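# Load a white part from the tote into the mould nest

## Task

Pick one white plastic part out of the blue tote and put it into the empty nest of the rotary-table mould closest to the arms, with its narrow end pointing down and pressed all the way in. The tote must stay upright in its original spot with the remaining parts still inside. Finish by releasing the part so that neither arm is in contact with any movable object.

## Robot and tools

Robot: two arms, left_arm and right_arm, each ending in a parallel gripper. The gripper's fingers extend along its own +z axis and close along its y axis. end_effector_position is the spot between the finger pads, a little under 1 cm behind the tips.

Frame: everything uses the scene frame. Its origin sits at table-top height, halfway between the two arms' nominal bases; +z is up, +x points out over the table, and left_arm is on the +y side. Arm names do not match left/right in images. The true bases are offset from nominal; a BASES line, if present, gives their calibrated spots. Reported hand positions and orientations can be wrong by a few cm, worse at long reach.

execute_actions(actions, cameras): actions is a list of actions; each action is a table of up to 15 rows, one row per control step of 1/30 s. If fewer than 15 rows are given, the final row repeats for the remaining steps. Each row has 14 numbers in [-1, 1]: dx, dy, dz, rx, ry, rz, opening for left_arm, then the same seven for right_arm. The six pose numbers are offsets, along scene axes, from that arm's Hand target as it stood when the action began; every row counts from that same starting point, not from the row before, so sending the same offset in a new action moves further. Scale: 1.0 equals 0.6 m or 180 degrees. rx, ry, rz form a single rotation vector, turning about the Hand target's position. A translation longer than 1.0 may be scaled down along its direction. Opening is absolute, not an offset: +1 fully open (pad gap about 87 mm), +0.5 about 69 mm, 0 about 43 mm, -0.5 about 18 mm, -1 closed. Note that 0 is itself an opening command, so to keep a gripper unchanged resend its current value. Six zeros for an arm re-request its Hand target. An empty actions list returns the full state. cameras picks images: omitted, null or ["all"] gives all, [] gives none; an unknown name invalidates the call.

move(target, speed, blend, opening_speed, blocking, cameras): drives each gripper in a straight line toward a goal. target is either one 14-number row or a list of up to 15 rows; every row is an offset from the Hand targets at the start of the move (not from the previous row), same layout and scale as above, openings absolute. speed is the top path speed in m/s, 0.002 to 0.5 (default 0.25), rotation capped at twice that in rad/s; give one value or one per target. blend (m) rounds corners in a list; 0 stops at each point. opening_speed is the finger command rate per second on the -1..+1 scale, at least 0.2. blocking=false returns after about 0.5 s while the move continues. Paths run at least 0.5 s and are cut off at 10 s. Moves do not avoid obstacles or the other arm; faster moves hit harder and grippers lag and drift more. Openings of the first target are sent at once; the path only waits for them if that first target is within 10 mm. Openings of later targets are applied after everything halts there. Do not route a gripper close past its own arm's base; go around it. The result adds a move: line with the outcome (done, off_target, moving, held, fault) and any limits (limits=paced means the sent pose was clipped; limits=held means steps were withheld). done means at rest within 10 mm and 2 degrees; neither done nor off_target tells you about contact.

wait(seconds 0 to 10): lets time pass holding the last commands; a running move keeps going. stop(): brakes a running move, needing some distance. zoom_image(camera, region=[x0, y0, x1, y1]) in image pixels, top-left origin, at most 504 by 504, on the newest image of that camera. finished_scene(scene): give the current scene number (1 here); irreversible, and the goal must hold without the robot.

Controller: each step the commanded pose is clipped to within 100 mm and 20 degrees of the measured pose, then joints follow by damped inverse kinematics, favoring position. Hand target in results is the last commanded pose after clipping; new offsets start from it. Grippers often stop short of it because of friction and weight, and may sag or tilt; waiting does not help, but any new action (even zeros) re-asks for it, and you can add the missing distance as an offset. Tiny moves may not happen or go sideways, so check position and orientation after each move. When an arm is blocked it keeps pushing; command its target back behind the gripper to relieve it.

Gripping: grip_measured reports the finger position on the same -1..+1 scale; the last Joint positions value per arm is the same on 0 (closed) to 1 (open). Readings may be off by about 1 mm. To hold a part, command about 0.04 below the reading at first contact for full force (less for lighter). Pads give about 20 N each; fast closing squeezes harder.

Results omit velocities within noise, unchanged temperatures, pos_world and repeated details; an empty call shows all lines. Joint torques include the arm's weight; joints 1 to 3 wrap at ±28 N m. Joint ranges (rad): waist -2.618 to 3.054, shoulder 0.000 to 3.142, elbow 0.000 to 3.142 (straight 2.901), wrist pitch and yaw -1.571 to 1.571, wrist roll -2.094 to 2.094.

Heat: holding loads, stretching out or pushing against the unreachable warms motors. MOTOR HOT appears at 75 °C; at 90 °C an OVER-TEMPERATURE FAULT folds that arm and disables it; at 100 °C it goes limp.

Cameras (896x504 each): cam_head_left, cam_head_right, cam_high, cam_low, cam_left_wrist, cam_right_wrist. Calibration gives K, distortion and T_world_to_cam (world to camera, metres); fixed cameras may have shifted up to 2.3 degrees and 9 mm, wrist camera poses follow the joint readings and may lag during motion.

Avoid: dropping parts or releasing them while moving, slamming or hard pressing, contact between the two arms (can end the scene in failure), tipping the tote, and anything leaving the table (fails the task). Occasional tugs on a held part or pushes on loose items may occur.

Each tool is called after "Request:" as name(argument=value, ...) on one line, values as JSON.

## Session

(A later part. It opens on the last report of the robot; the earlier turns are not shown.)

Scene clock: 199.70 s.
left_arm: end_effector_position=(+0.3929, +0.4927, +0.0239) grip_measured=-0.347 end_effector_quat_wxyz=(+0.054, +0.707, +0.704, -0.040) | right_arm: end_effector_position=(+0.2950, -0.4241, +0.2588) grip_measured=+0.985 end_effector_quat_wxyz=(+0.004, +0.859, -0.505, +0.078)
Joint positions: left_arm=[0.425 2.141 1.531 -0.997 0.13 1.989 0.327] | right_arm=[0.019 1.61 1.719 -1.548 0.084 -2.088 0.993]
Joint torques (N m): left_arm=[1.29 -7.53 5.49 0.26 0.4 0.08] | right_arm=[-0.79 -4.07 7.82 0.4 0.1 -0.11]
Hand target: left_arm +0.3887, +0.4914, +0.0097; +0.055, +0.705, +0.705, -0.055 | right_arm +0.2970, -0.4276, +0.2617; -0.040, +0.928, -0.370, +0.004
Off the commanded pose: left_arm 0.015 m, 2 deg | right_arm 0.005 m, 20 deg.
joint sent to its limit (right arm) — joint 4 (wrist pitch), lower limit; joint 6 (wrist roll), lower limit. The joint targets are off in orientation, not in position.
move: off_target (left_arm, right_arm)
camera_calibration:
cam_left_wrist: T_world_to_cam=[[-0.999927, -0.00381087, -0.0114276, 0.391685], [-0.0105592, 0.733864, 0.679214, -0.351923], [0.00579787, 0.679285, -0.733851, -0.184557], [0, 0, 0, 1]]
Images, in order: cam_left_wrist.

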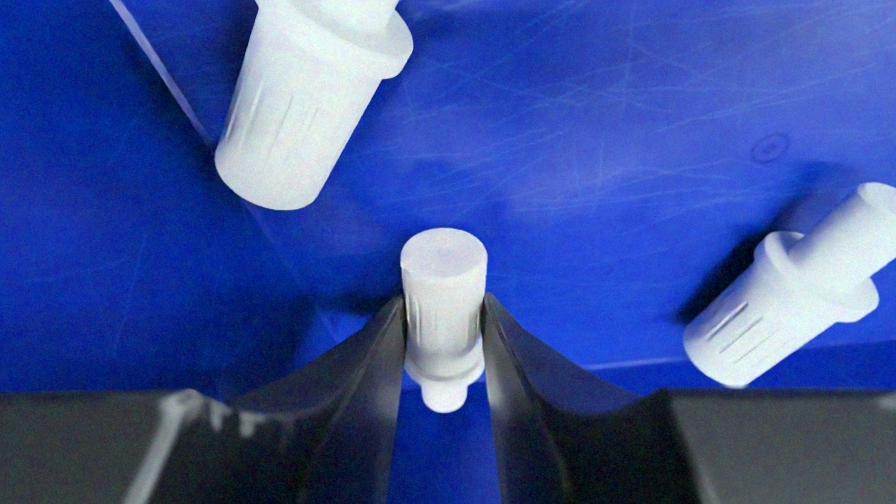

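Request:
move(target=[0,-0.01,0.267,0,0,0,-0.6,0,0,0,0,0,0,1], speed=0.12, cameras=["cam_left_wrist","cam_high"])

Scene clock: 206.90 s.
left_arm: end_effector_position=(+0.3866, +0.4899, +0.1576) grip_measured=-0.347 end_effector_quat_wxyz=(+0.045, +0.705, +0.705, -0.063) | right_arm: end_effector_position=(+0.2950, -0.4241, +0.2588) grip_measured=+0.985 end_effector_quat_wxyz=(+0.004, +0.859, -0.505, +0.078)
Joint positions: left_arm=[0.425 2.103 2.012 -1.566 0.13 1.989 0.327] | right_arm=[0.019 1.61 1.719 -1.548 0.084 -2.088 0.993]
Joint torques (N m): left_arm=[0.21 -10.95 8.91 -0.13 0.4 -0.05] | right_arm=[-0.7 -4.25 7.9 0.42 0.09 -0.09]
Hand target: left_arm +0.3887, +0.4854, +0.1699; +0.055, +0.705, +0.705, -0.055 | right_arm +0.2970, -0.4276, +0.2617; -0.040, +0.928, -0.370, +0.004
Off the commanded pose: left_arm 0.013 m, 2 deg | right_arm 0.005 m, 20 deg.
joint sent to its limit (right arm) — joint 4 (wrist pitch), lower limit; joint 6 (wrist roll), lower limit. The joint targets are off in orientation, not in position.
move: off_target (left_arm, right_arm)
camera_calibration:
cam_left_wrist: T_world_to_cam=[[-0.999401, -0.00358028, 0.0344101, 0.379371], [0.0201892, 0.747342, 0.664132, -0.456897], [-0.0280939, 0.664429, -0.746823, -0.0620986], [0, 0, 0, 1]]
Images, in order: cam_high, cam_left_wrist.

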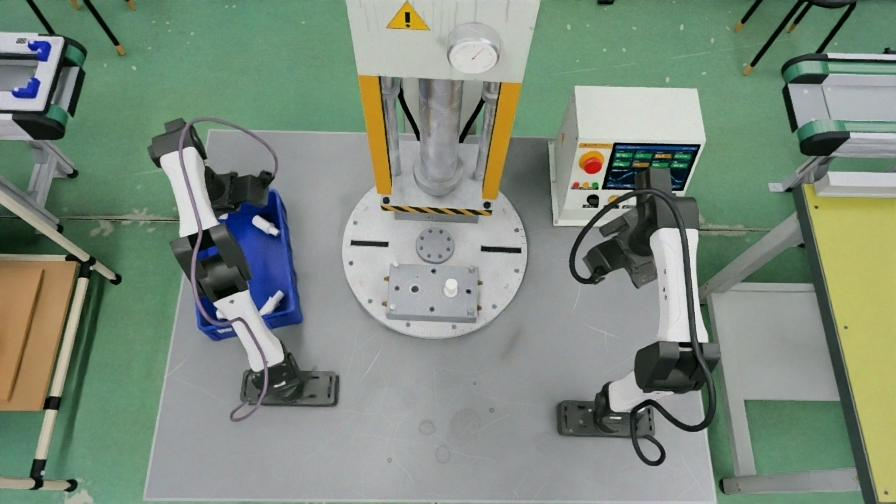

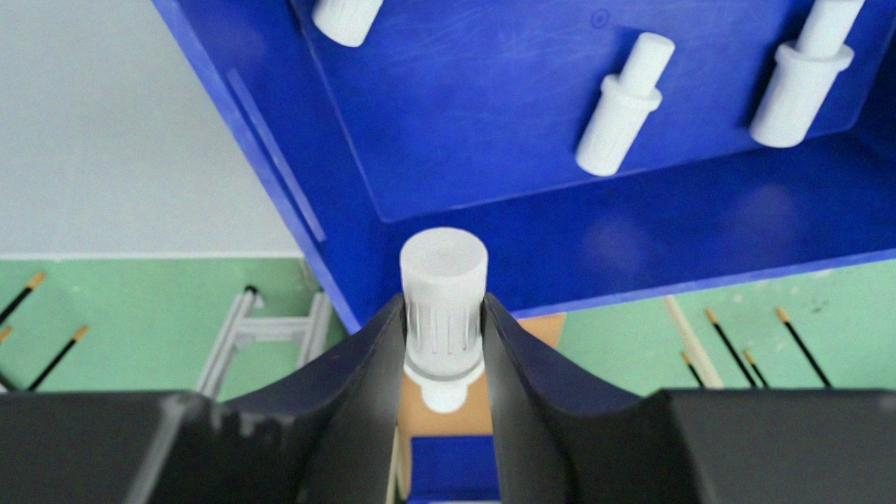

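Request:
move(target=[[-0.065,-0.442,0.133,-0.189,-0.198,0.186,-0.6,0,0,0,0,0,0,1],[-0.248,-0.737,0.117,-0.378,-0.396,0.371,-0.6,0,0,0,0,0,0,1]], speed=0.2, blend=0.05)

Request:
zoom_image(camera="cam_left_wrist", region=[350, 210, 530, 470])

Request:
zoom_image(camera="cam_low", region=[340, 90, 480, 260])

Request:
zoom_image(camera="cam_high", region=[360, 220, 510, 340])

Scene clock: 242.97 s.
left_arm: end_effector_position=(+0.2417, +0.0476, +0.2385) grip_measured=-0.347 end_effector_quat_wxyz=(+0.740, +0.035, +0.672, +0.006) | right_arm: end_effector_position=(+0.2950, -0.4241, +0.2588) grip_measured=+0.985 end_effector_quat_wxyz=(+0.004, +0.859, -0.505, +0.078)
Joint positions: left_arm=[-1.424 1.594 0.547 1.542 -1.369 0.548 0.327] | right_arm=[0.019 1.61 1.719 -1.548 0.084 -2.088 0.993]
Joint torques (N m): left_arm=[0.08 -4 7.58 1.21 0.34 0.06] | right_arm=[-0.8 -4.15 7.88 0.4 0.11 -0.11]
Hand target: left_arm +0.2398, +0.0432, +0.2400; +0.766, +0.018, +0.643, +0.015 | right_arm +0.2970, -0.4276, +0.2617; -0.040, +0.928, -0.370, +0.004
Off the commanded pose: left_arm 0.005 m, 5 deg | right_arm 0.005 m, 20 deg.
joint sent to its limit (left arm) — joint 4 (wrist pitch), upper limit. The joint targets are off in orientation, not in position.
joint sent to its limit (right arm) — joint 4 (wrist pitch), lower limit; joint 6 (wrist roll), lower limit. The joint targets are off in orientation, not in position.
move: off_target (left_arm, right_arm)
camera_calibration:
cam_left_wrist: T_world_to_cam=[[-0.046691, -0.9974, -0.0548835, 0.0684992], [-0.704333, 0.0718329, -0.706226, 0.356938], [0.708333, 0.00568184, -0.705856, 0.131722], [0, 0, 0, 1]]
cam_right_wrist: T_world_to_cam=[[0.864077, 0.496166, 0.0848007, -0.0704386], [0.212969, -0.513008, 0.831545, -0.470249], [0.456088, -0.700459, -0.548946, -0.148022], [0, 0, 0, 1]]

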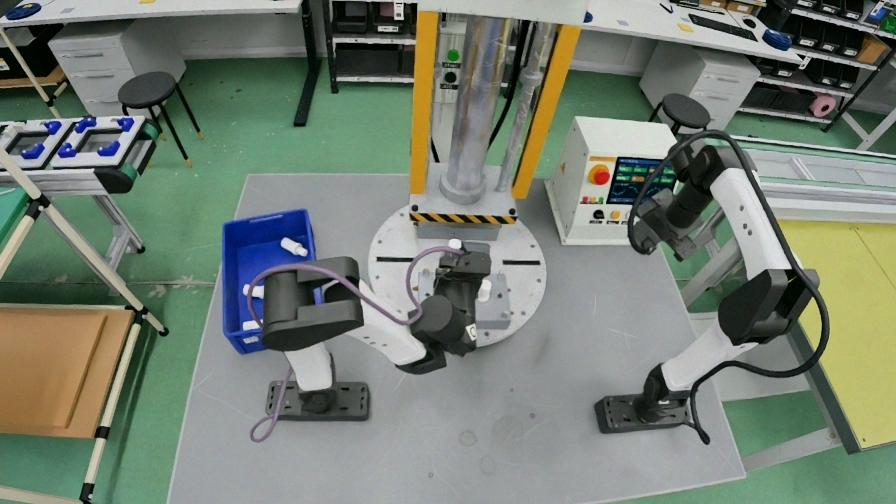

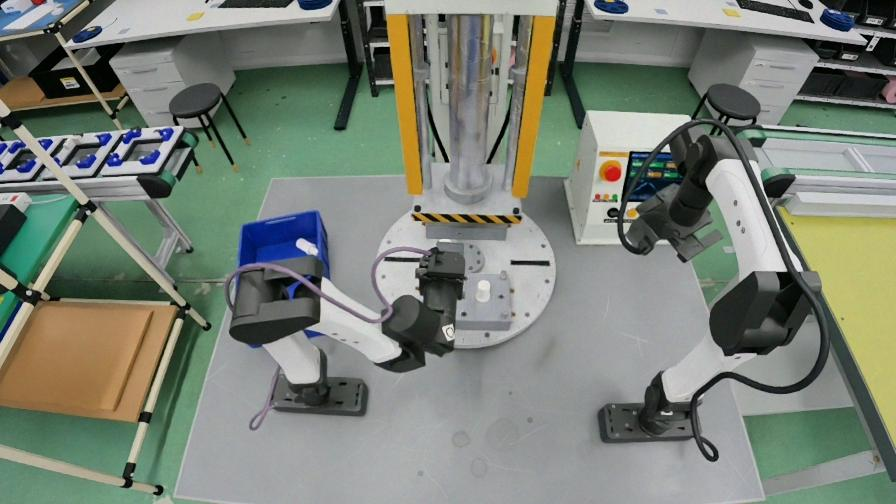

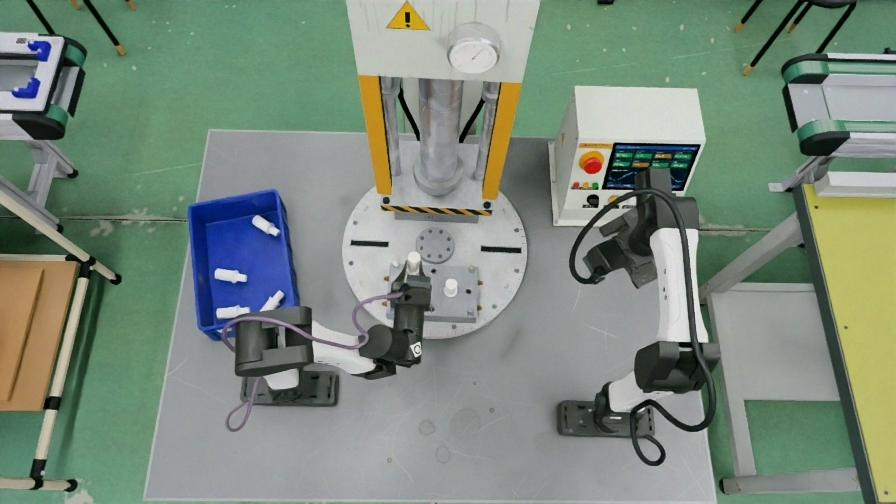

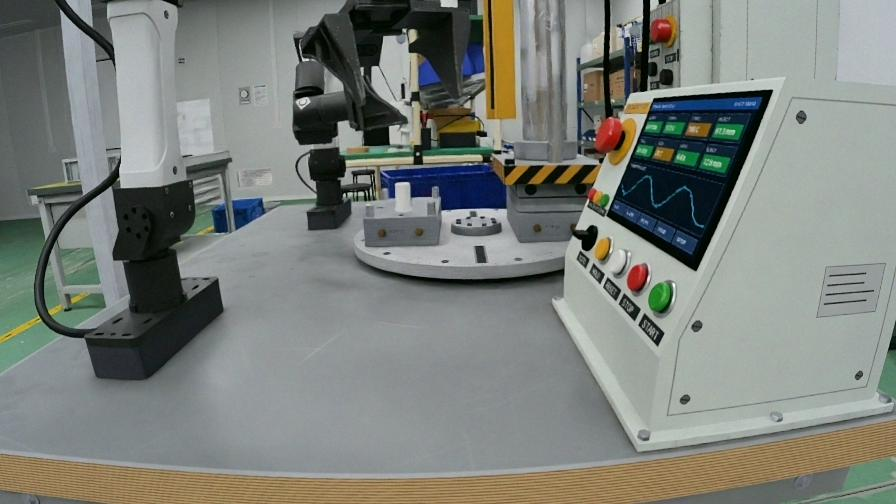

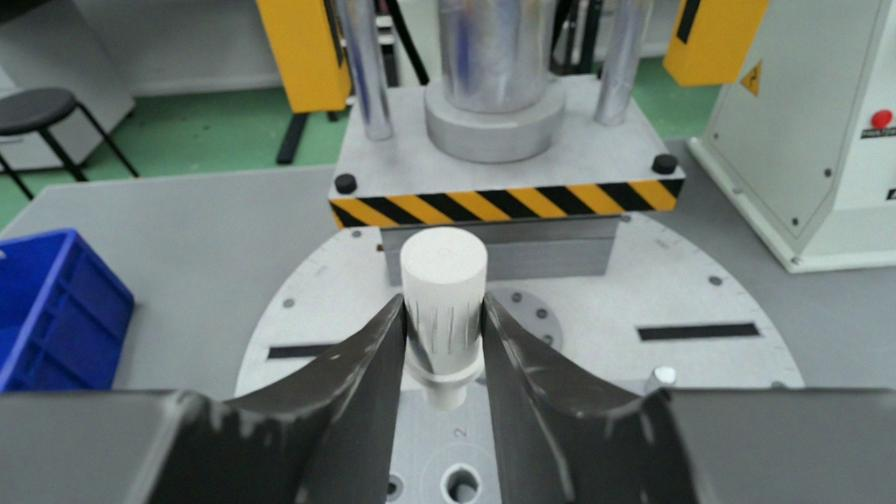

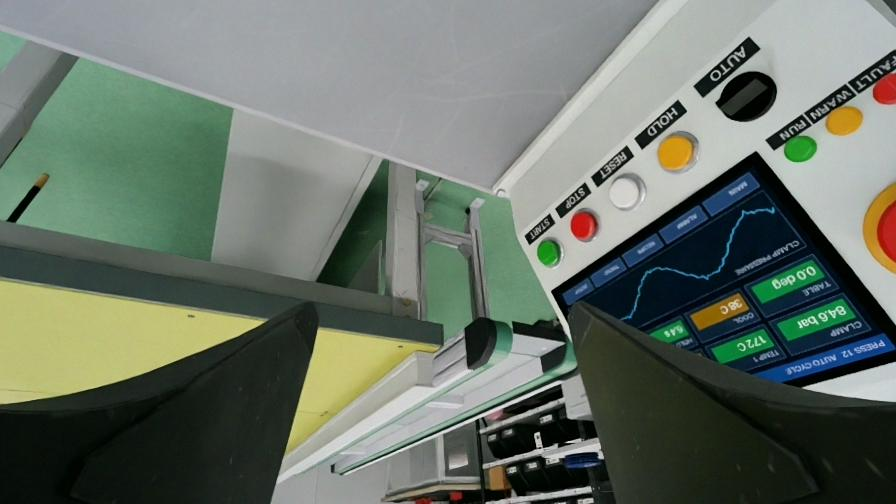

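Scaled by 1.938 from the camera's 896x504 image, which has a finer 1280x720 frame.

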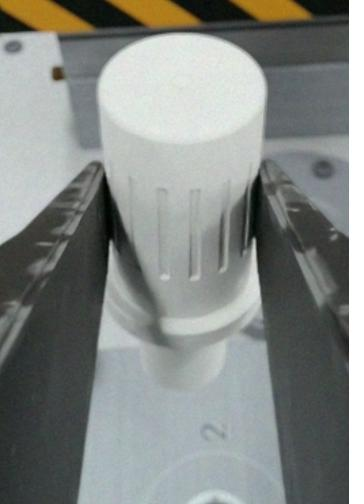

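Scaled by 2.965 from the camera's 896x504 image, which has a finer 1280x720 frame.

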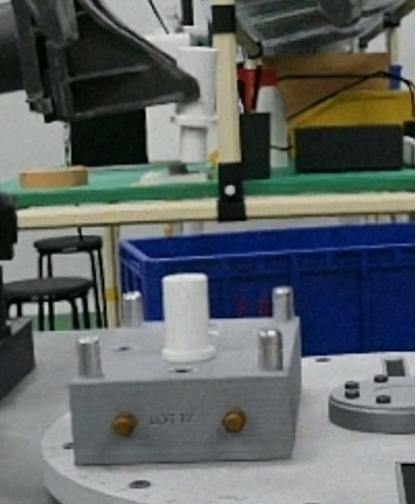

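Scaled by 3.360 from the camera's 896x504 image, which has a finer 1280x720 frame.

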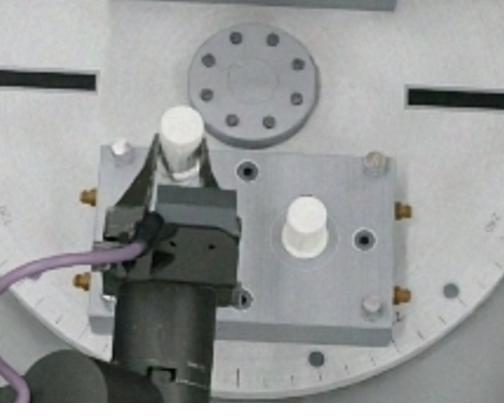

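Request:
move(target=[0.01,0.002,-0.125,-0.005,0.0556,-0.0167,-0.6,0,0,0,0,0,0,1], speed=0.12, cameras=["cam_left_wrist","cam_low","cam_high"])

Request:
zoom_image(camera="cam_left_wrist", region=[350, 210, 530, 470])

Request:
zoom_image(camera="cam_low", region=[340, 120, 450, 250])

Scene clock: 289.77 s.
left_arm: end_effector_position=(+0.2438, +0.0449, +0.1586) grip_measured=-0.347 end_effector_quat_wxyz=(+0.708, +0.037, +0.705, -0.001) | right_arm: end_effector_position=(+0.2950, -0.4241, +0.2588) grip_measured=+0.985 end_effector_quat_wxyz=(+0.004, +0.859, -0.505, +0.078)
Joint positions: left_arm=[-1.405 1.693 0.475 1.231 -1.364 0.063 0.327] | right_arm=[0.019 1.61 1.719 -1.548 0.084 -2.088 0.993]
Joint torques (N m): left_arm=[1.33 -7.31 5.7 1.25 0.24 -0.1] | right_arm=[-0.72 -4.19 7.83 0.41 0.12 -0.09]
Hand target: left_arm +0.2459, +0.0444, +0.1650; +0.707, +0.030, +0.706, -0.011 | right_arm +0.2970, -0.4276, +0.2617; -0.040, +0.928, -0.370, +0.004
Off the commanded pose: left_arm 0.007 m, 1 deg | right_arm 0.005 m, 20 deg.
joint sent to its limit (right arm) — joint 4 (wrist pitch), lower limit; joint 6 (wrist roll), lower limit. The joint targets are off in orientation, not in position.
move: off_target (right_arm)
camera_calibration:
cam_left_wrist: T_world_to_cam=[[-0.0610329, -0.997155, -0.0442269, 0.0633342], [-0.766463, 0.0752044, -0.63787, 0.306386], [0.639382, -0.00503287, -0.768873, 0.101179], [0, 0, 0, 1]]
Images, in order: cam_high, cam_low, cam_left_wrist.

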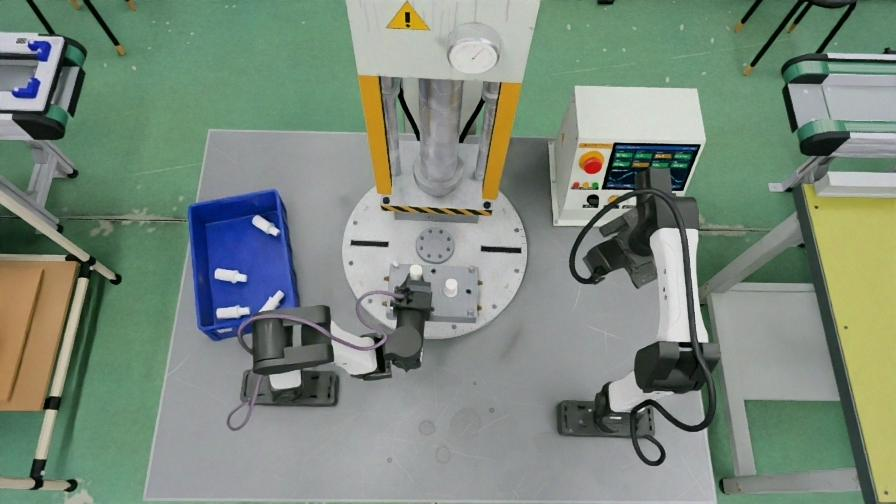

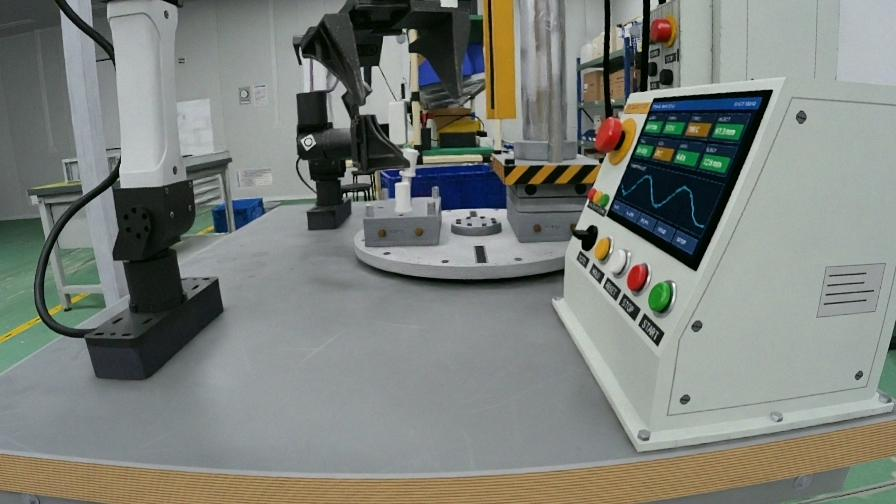

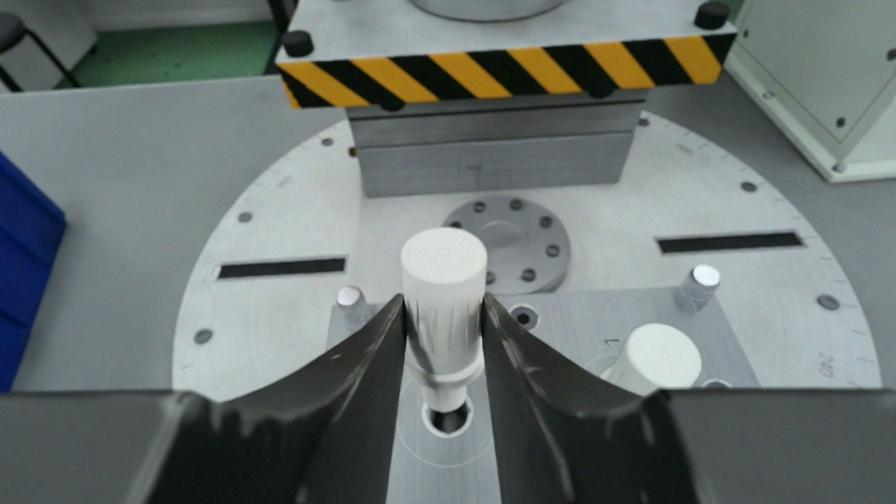

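Scaled by 1.938 from the camera's 896x504 image, which has a finer 1280x720 frame.

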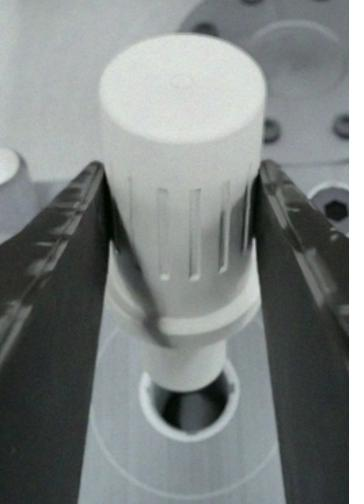

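Scaled by 3.877 from the camera's 896x504 image, which has a finer 1280x720 frame.

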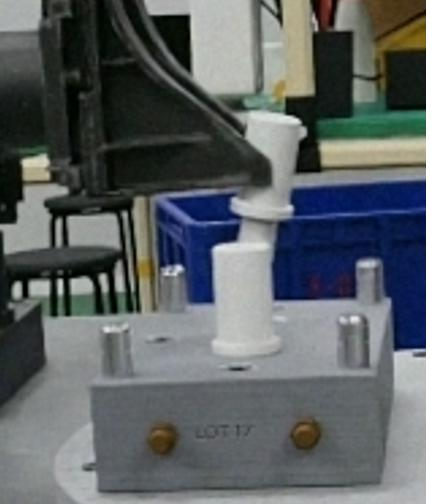

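Request:
move(target=[0.007,0.001,-0.028,-0.0133,0,0,-0.6,0,0,0,0,0,0,1], speed=0.1, cameras=["cam_left_wrist","cam_low"])

Request:
zoom_image(camera="cam_left_wrist", region=[350, 210, 530, 470])

Request:
zoom_image(camera="cam_low", region=[340, 120, 450, 250])

Scene clock: 310.53 s.
left_arm: end_effector_position=(+0.2483, +0.0442, +0.1536) grip_measured=-0.347 end_effector_quat_wxyz=(+0.708, +0.013, +0.706, -0.025) | right_arm: end_effector_position=(+0.2950, -0.4241, +0.2588) grip_measured=+0.985 end_effector_quat_wxyz=(+0.004, +0.859, -0.505, +0.078)
Joint positions: left_arm=[-1.387 1.716 0.463 1.269 -1.346 -0.001 0.327] | right_arm=[0.019 1.61 1.719 -1.548 0.084 -2.088 0.993]
Joint torques (N m): left_arm=[1.35 -4.19 4.44 1.53 0.25 -0.07] | right_arm=[-0.87 -4.1 7.82 0.4 0.09 -0.12]
Hand target: left_arm +0.2500, +0.0449, +0.1483; +0.708, +0.015, +0.706, -0.026 | right_arm +0.2970, -0.4276, +0.2617; -0.040, +0.928, -0.370, +0.004
Off the commanded pose: left_arm 0.006 m, 0 deg | right_arm 0.005 m, 20 deg.
joint sent to its limit (right arm) — joint 4 (wrist pitch), lower limit; joint 6 (wrist roll), lower limit. The joint targets are off in orientation, not in position.
move: off_target (right_arm)
camera_calibration:
cam_left_wrist: T_world_to_cam=[[-0.0612546, -0.997837, 0.0238754, 0.0523313], [-0.768045, 0.0318444, -0.639604, 0.309238], [0.63746, -0.0575161, -0.768334, 0.0971454], [0, 0, 0, 1]]
Images, in order: cam_low, cam_left_wrist.

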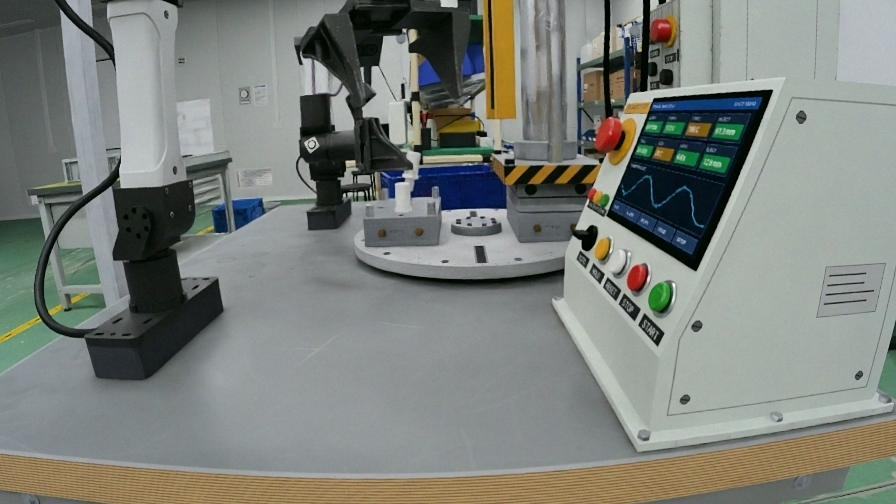

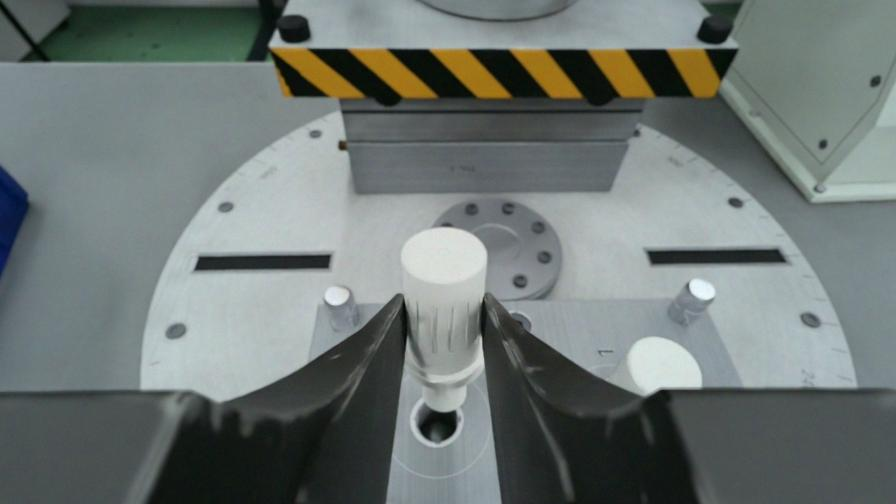

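Scaled by 1.938 from the camera's 896x504 image, which has a finer 1280x720 frame.

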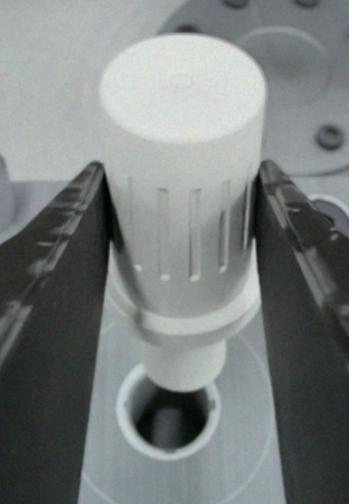

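Scaled by 3.877 from the camera's 896x504 image, which has a finer 1280x720 frame.

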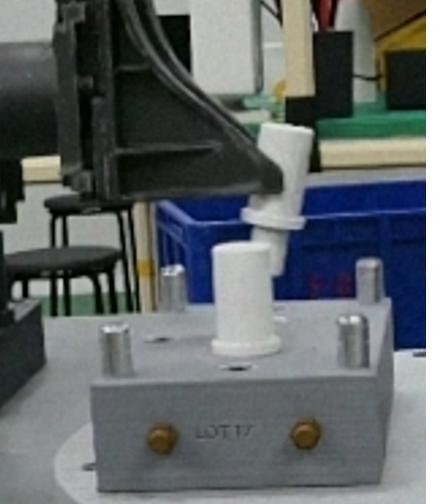

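Request:
move(target=[0.001,0.0037,-0.047,0.0056,0,0,-0.6,0,0,0,0,0,0,1], speed=0.08, cameras=["cam_left_wrist","cam_low","cam_high"])

Request:
zoom_image(camera="cam_left_wrist", region=[350, 210, 530, 470])

Request:
zoom_image(camera="cam_low", region=[340, 120, 450, 250])

Request:
zoom_image(camera="cam_high", region=[360, 220, 510, 340])

Scene clock: 330.53 s.
left_arm: end_effector_position=(+0.2486, +0.0467, +0.1230) grip_measured=-0.347 end_effector_quat_wxyz=(+0.706, +0.021, +0.707, -0.018) | right_arm: end_effector_position=(+0.2950, -0.4241, +0.2588) grip_measured=+0.985 end_effector_quat_wxyz=(+0.004, +0.859, -0.505, +0.078)
Joint positions: left_arm=[-1.383 1.859 0.434 1.418 -1.34 -0.004 0.327] | right_arm=[0.019 1.61 1.719 -1.548 0.084 -2.088 0.993]
Joint torques (N m): left_arm=[1.36 -4.6 3.89 1.6 0.2 0.02] | right_arm=[-0.73 -4.11 7.82 0.43 0.08 -0.1]
Hand target: left_arm +0.2507, +0.0473, +0.1200; +0.707, +0.022, +0.706, -0.020 | right_arm +0.2970, -0.4276, +0.2617; -0.040, +0.928, -0.370, +0.004
Off the commanded pose: left_arm 0.004 m, 0 deg | right_arm 0.005 m, 20 deg.
joint sent to its limit (right arm) — joint 4 (wrist pitch), lower limit; joint 6 (wrist roll), lower limit. The joint targets are off in orientation, not in position.
move: off_target (right_arm)
camera_calibration:
cam_left_wrist: T_world_to_cam=[[-0.063104, -0.998003, 0.00279114, 0.0586532], [-0.770675, 0.0469527, -0.635496, 0.289327], [0.634096, -0.0422534, -0.772099, 0.0741224], [0, 0, 0, 1]]
Images, in order: cam_high, cam_low, cam_left_wrist.

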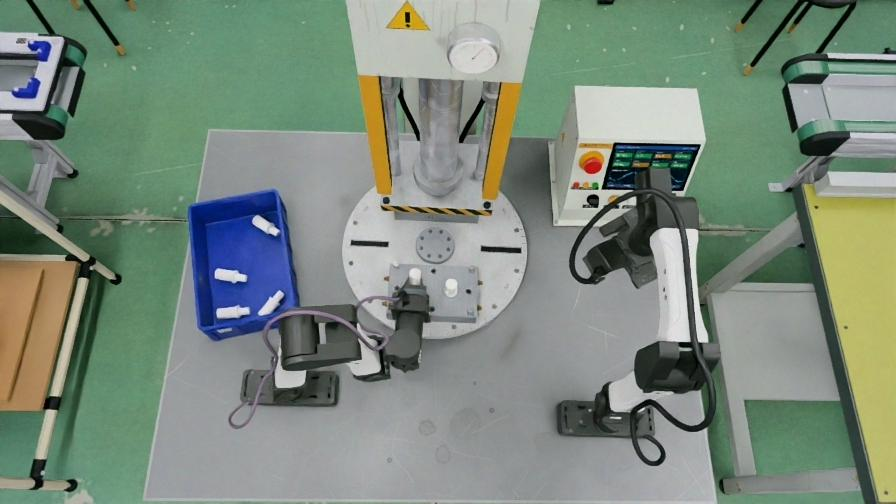

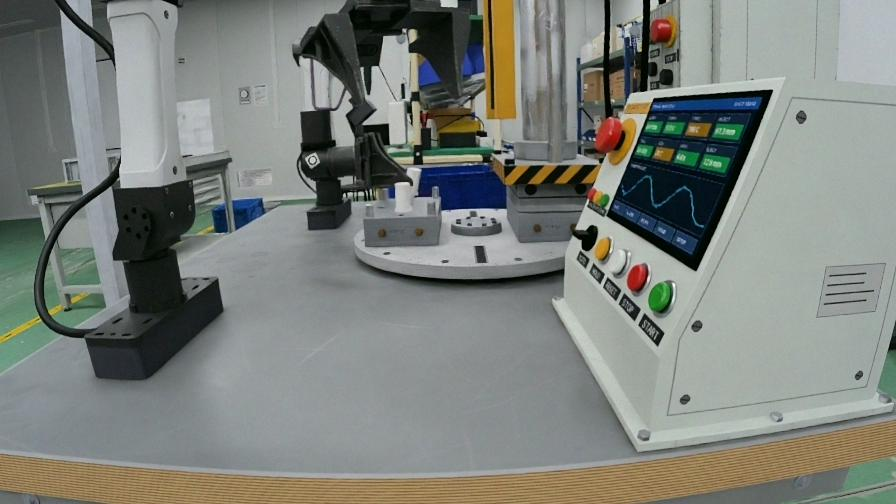

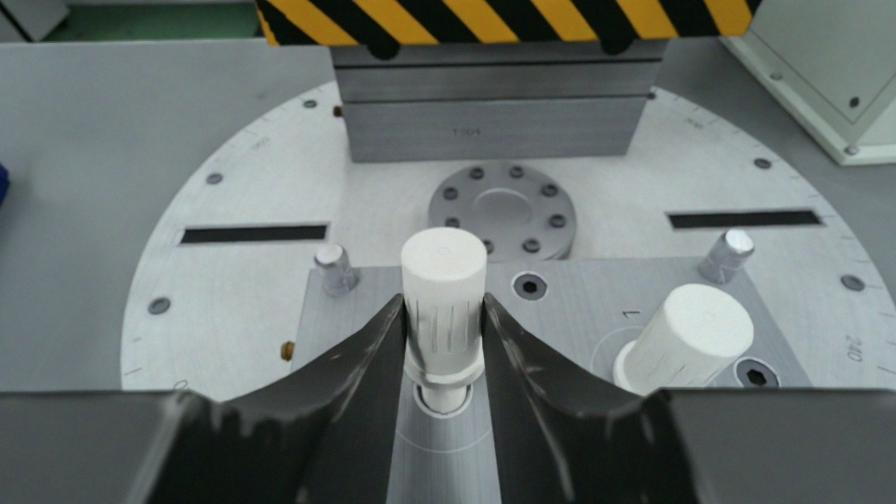

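Scaled by 1.938 from the camera's 896x504 image, which has a finer 1280x720 frame.

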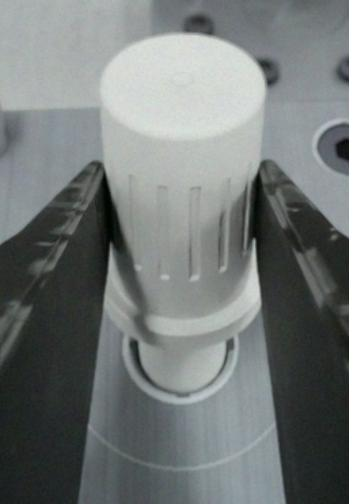

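Scaled by 3.877 from the camera's 896x504 image, which has a finer 1280x720 frame.

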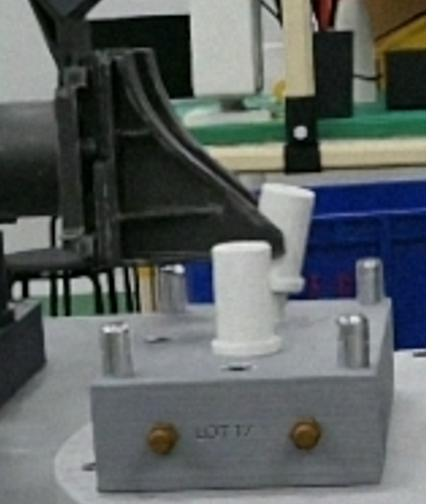

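Scaled by 3.360 from the camera's 896x504 image, which has a finer 1280x720 frame.

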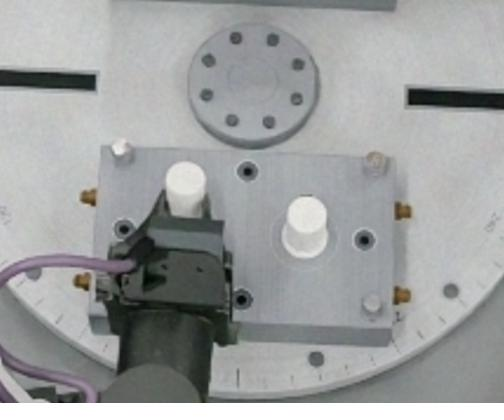

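Request:
move(target=[0,-0.001,-0.016,0,0,0,-0.6,0,0,0,0,0,0,1], speed=0.04, cameras=["cam_left_wrist","cam_low"])

Request:
zoom_image(camera="cam_left_wrist", region=[350, 210, 530, 470])

Request:
zoom_image(camera="cam_low", region=[340, 120, 450, 250])

Scene clock: 340.33 s.
left_arm: end_effector_position=(+0.2494, +0.0482, +0.1219) grip_measured=-0.347 end_effector_quat_wxyz=(+0.711, +0.002, +0.703, -0.023) | right_arm: end_effector_position=(+0.2950, -0.4241, +0.2588) grip_measured=+0.985 end_effector_quat_wxyz=(+0.004, +0.859, -0.505, +0.078)
Joint positions: left_arm=[-1.383 1.907 0.434 1.529 -1.36 0.024 0.327] | right_arm=[0.019 1.61 1.719 -1.548 0.084 -2.088 0.993]
Joint torques (N m): left_arm=[1.24 -3.71 3.37 1.24 0.44 -0.17] | right_arm=[-0.75 -4.08 7.86 0.4 0.13 -0.09]
Motor temperatures (°C): left_arm=[29 36 39 32 27 29 29] | right_arm=[29 42 43 28 27 28 31]
Hand target: left_arm +0.2507, +0.0467, +0.1104; +0.707, +0.022, +0.706, -0.020 | right_arm +0.2970, -0.4276, +0.2617; -0.040, +0.928, -0.370, +0.004
Off the commanded pose: left_arm 0.012 m, 2 deg | right_arm 0.005 m, 20 deg.
joint sent to its limit (right arm) — joint 4 (wrist pitch), lower limit; joint 6 (wrist roll), lower limit. The joint targets are off in orientation, not in position.
move: off_target (left_arm, right_arm)
camera_calibration:
cam_left_wrist: T_world_to_cam=[[-0.0433977, -0.998369, 0.0371056, 0.0510878], [-0.763677, 0.00920394, -0.645533, 0.29042], [0.644139, -0.0563514, -0.76283, 0.0698712], [0, 0, 0, 1]]
Images, in order: cam_low, cam_left_wrist.

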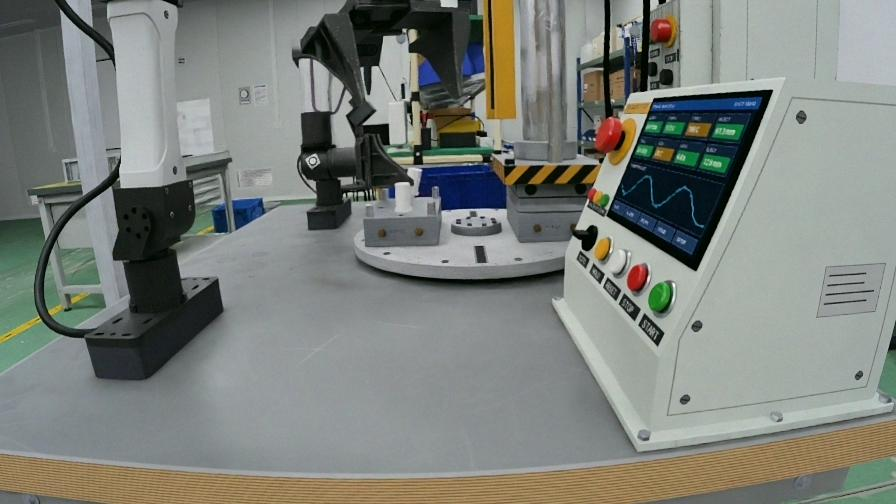

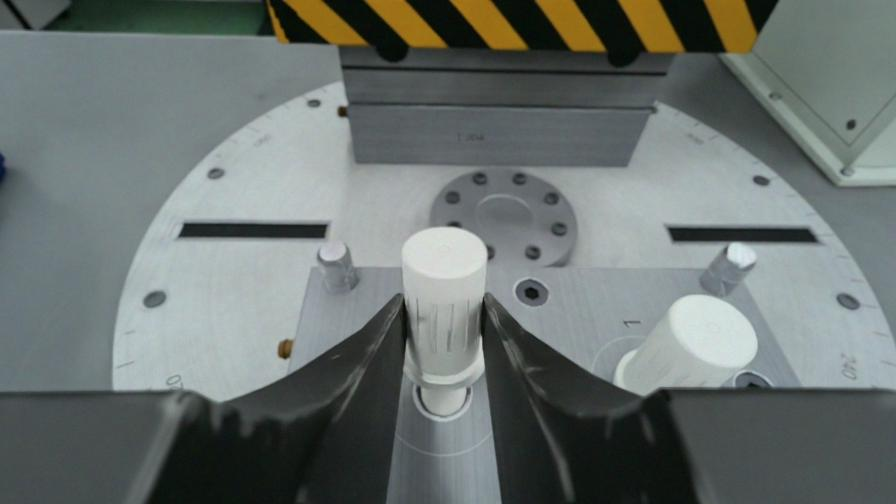

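Scaled by 1.938 from the camera's 896x504 image, which has a finer 1280x720 frame.

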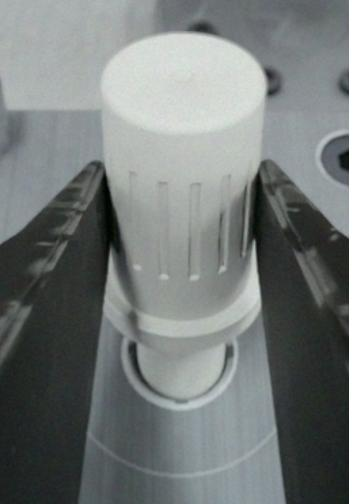

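Scaled by 3.877 from the camera's 896x504 image, which has a finer 1280x720 frame.

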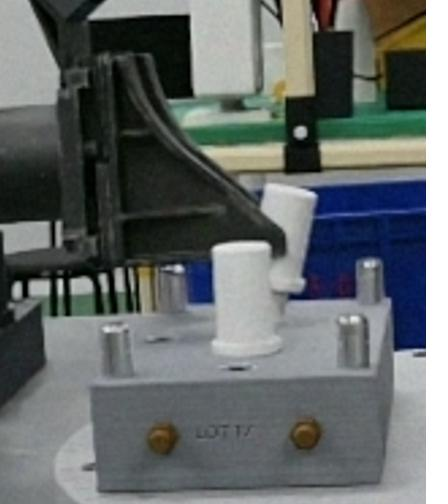

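Request:
move(target=[[0,0,0.015,0,0,0,-0.6,0,0,0,0,0,0,1],[-0.013,0,0.015,0,0,0,-0.365,0,0,0,0,0,0,1]], speed=0.03, cameras=["cam_left_wrist","cam_low"])

Request:
zoom_image(camera="cam_left_wrist", region=[350, 210, 530, 470])

Request:
zoom_image(camera="cam_low", region=[340, 120, 450, 250])

Scene clock: 350.33 s.
left_arm: end_effector_position=(+0.2467, +0.0470, +0.1219) grip_measured=-0.347 end_effector_quat_wxyz=(+0.711, +0.006, +0.703, -0.023) | right_arm: end_effector_position=(+0.2950, -0.4241, +0.2588) grip_measured=+0.985 end_effector_quat_wxyz=(+0.004, +0.859, -0.505, +0.078)
Joint positions: left_arm=[-1.394 1.907 0.434 1.529 -1.365 0.031 0.327] | right_arm=[0.019 1.61 1.719 -1.548 0.084 -2.088 0.993]
Joint torques (N m): left_arm=[-0.21 -6.75 3.15 0.98 0.2 -0.04] | right_arm=[-0.88 -4.07 7.86 0.38 0.13 -0.08]
Hand target: left_arm +0.2429, +0.0467, +0.1194; +0.707, +0.022, +0.706, -0.020 | right_arm +0.2970, -0.4276, +0.2617; -0.040, +0.928, -0.370, +0.004
Off the commanded pose: left_arm 0.005 m, 2 deg | right_arm 0.005 m, 20 deg.
joint sent to its limit (right arm) — joint 4 (wrist pitch), lower limit; joint 6 (wrist roll), lower limit. The joint targets are off in orientation, not in position.
move: off_target (right_arm)
camera_calibration:
cam_left_wrist: T_world_to_cam=[[-0.0486599, -0.998344, 0.0306755, 0.051922], [-0.763573, 0.0173836, -0.645487, 0.287924], [0.643885, -0.0548323, -0.763155, 0.0715836], [0, 0, 0, 1]]
Images, in order: cam_low, cam_left_wrist.

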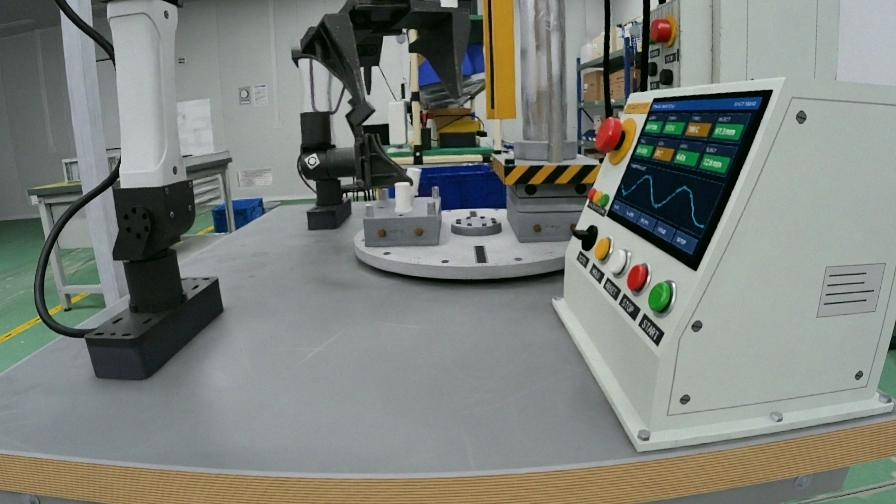

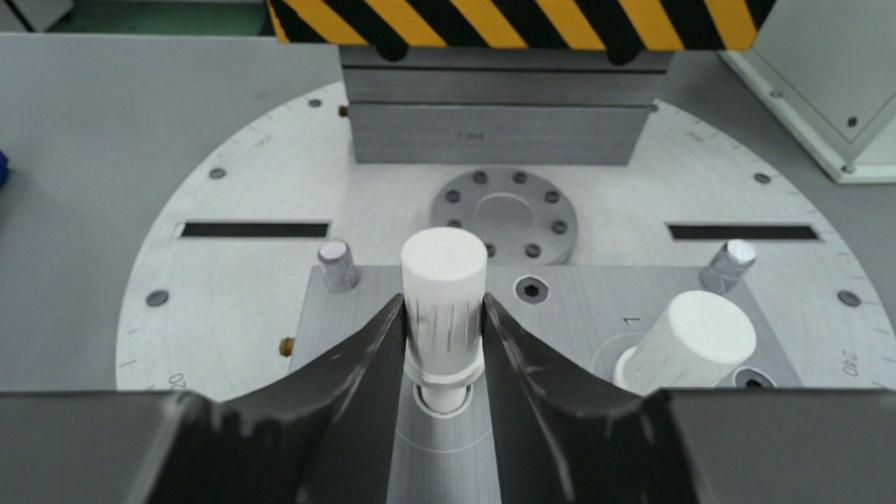

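Scaled by 1.938 from the camera's 896x504 image, which has a finer 1280x720 frame.

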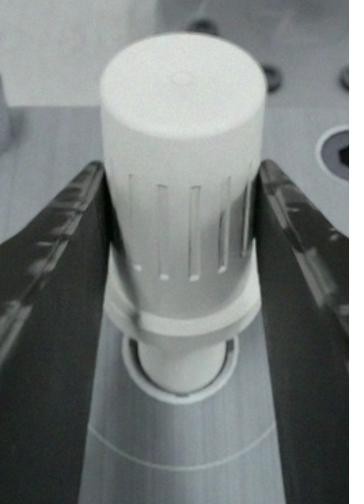

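Scaled by 3.877 from the camera's 896x504 image, which has a finer 1280x720 frame.

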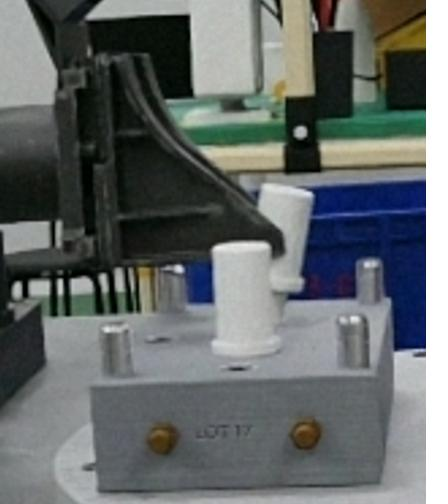

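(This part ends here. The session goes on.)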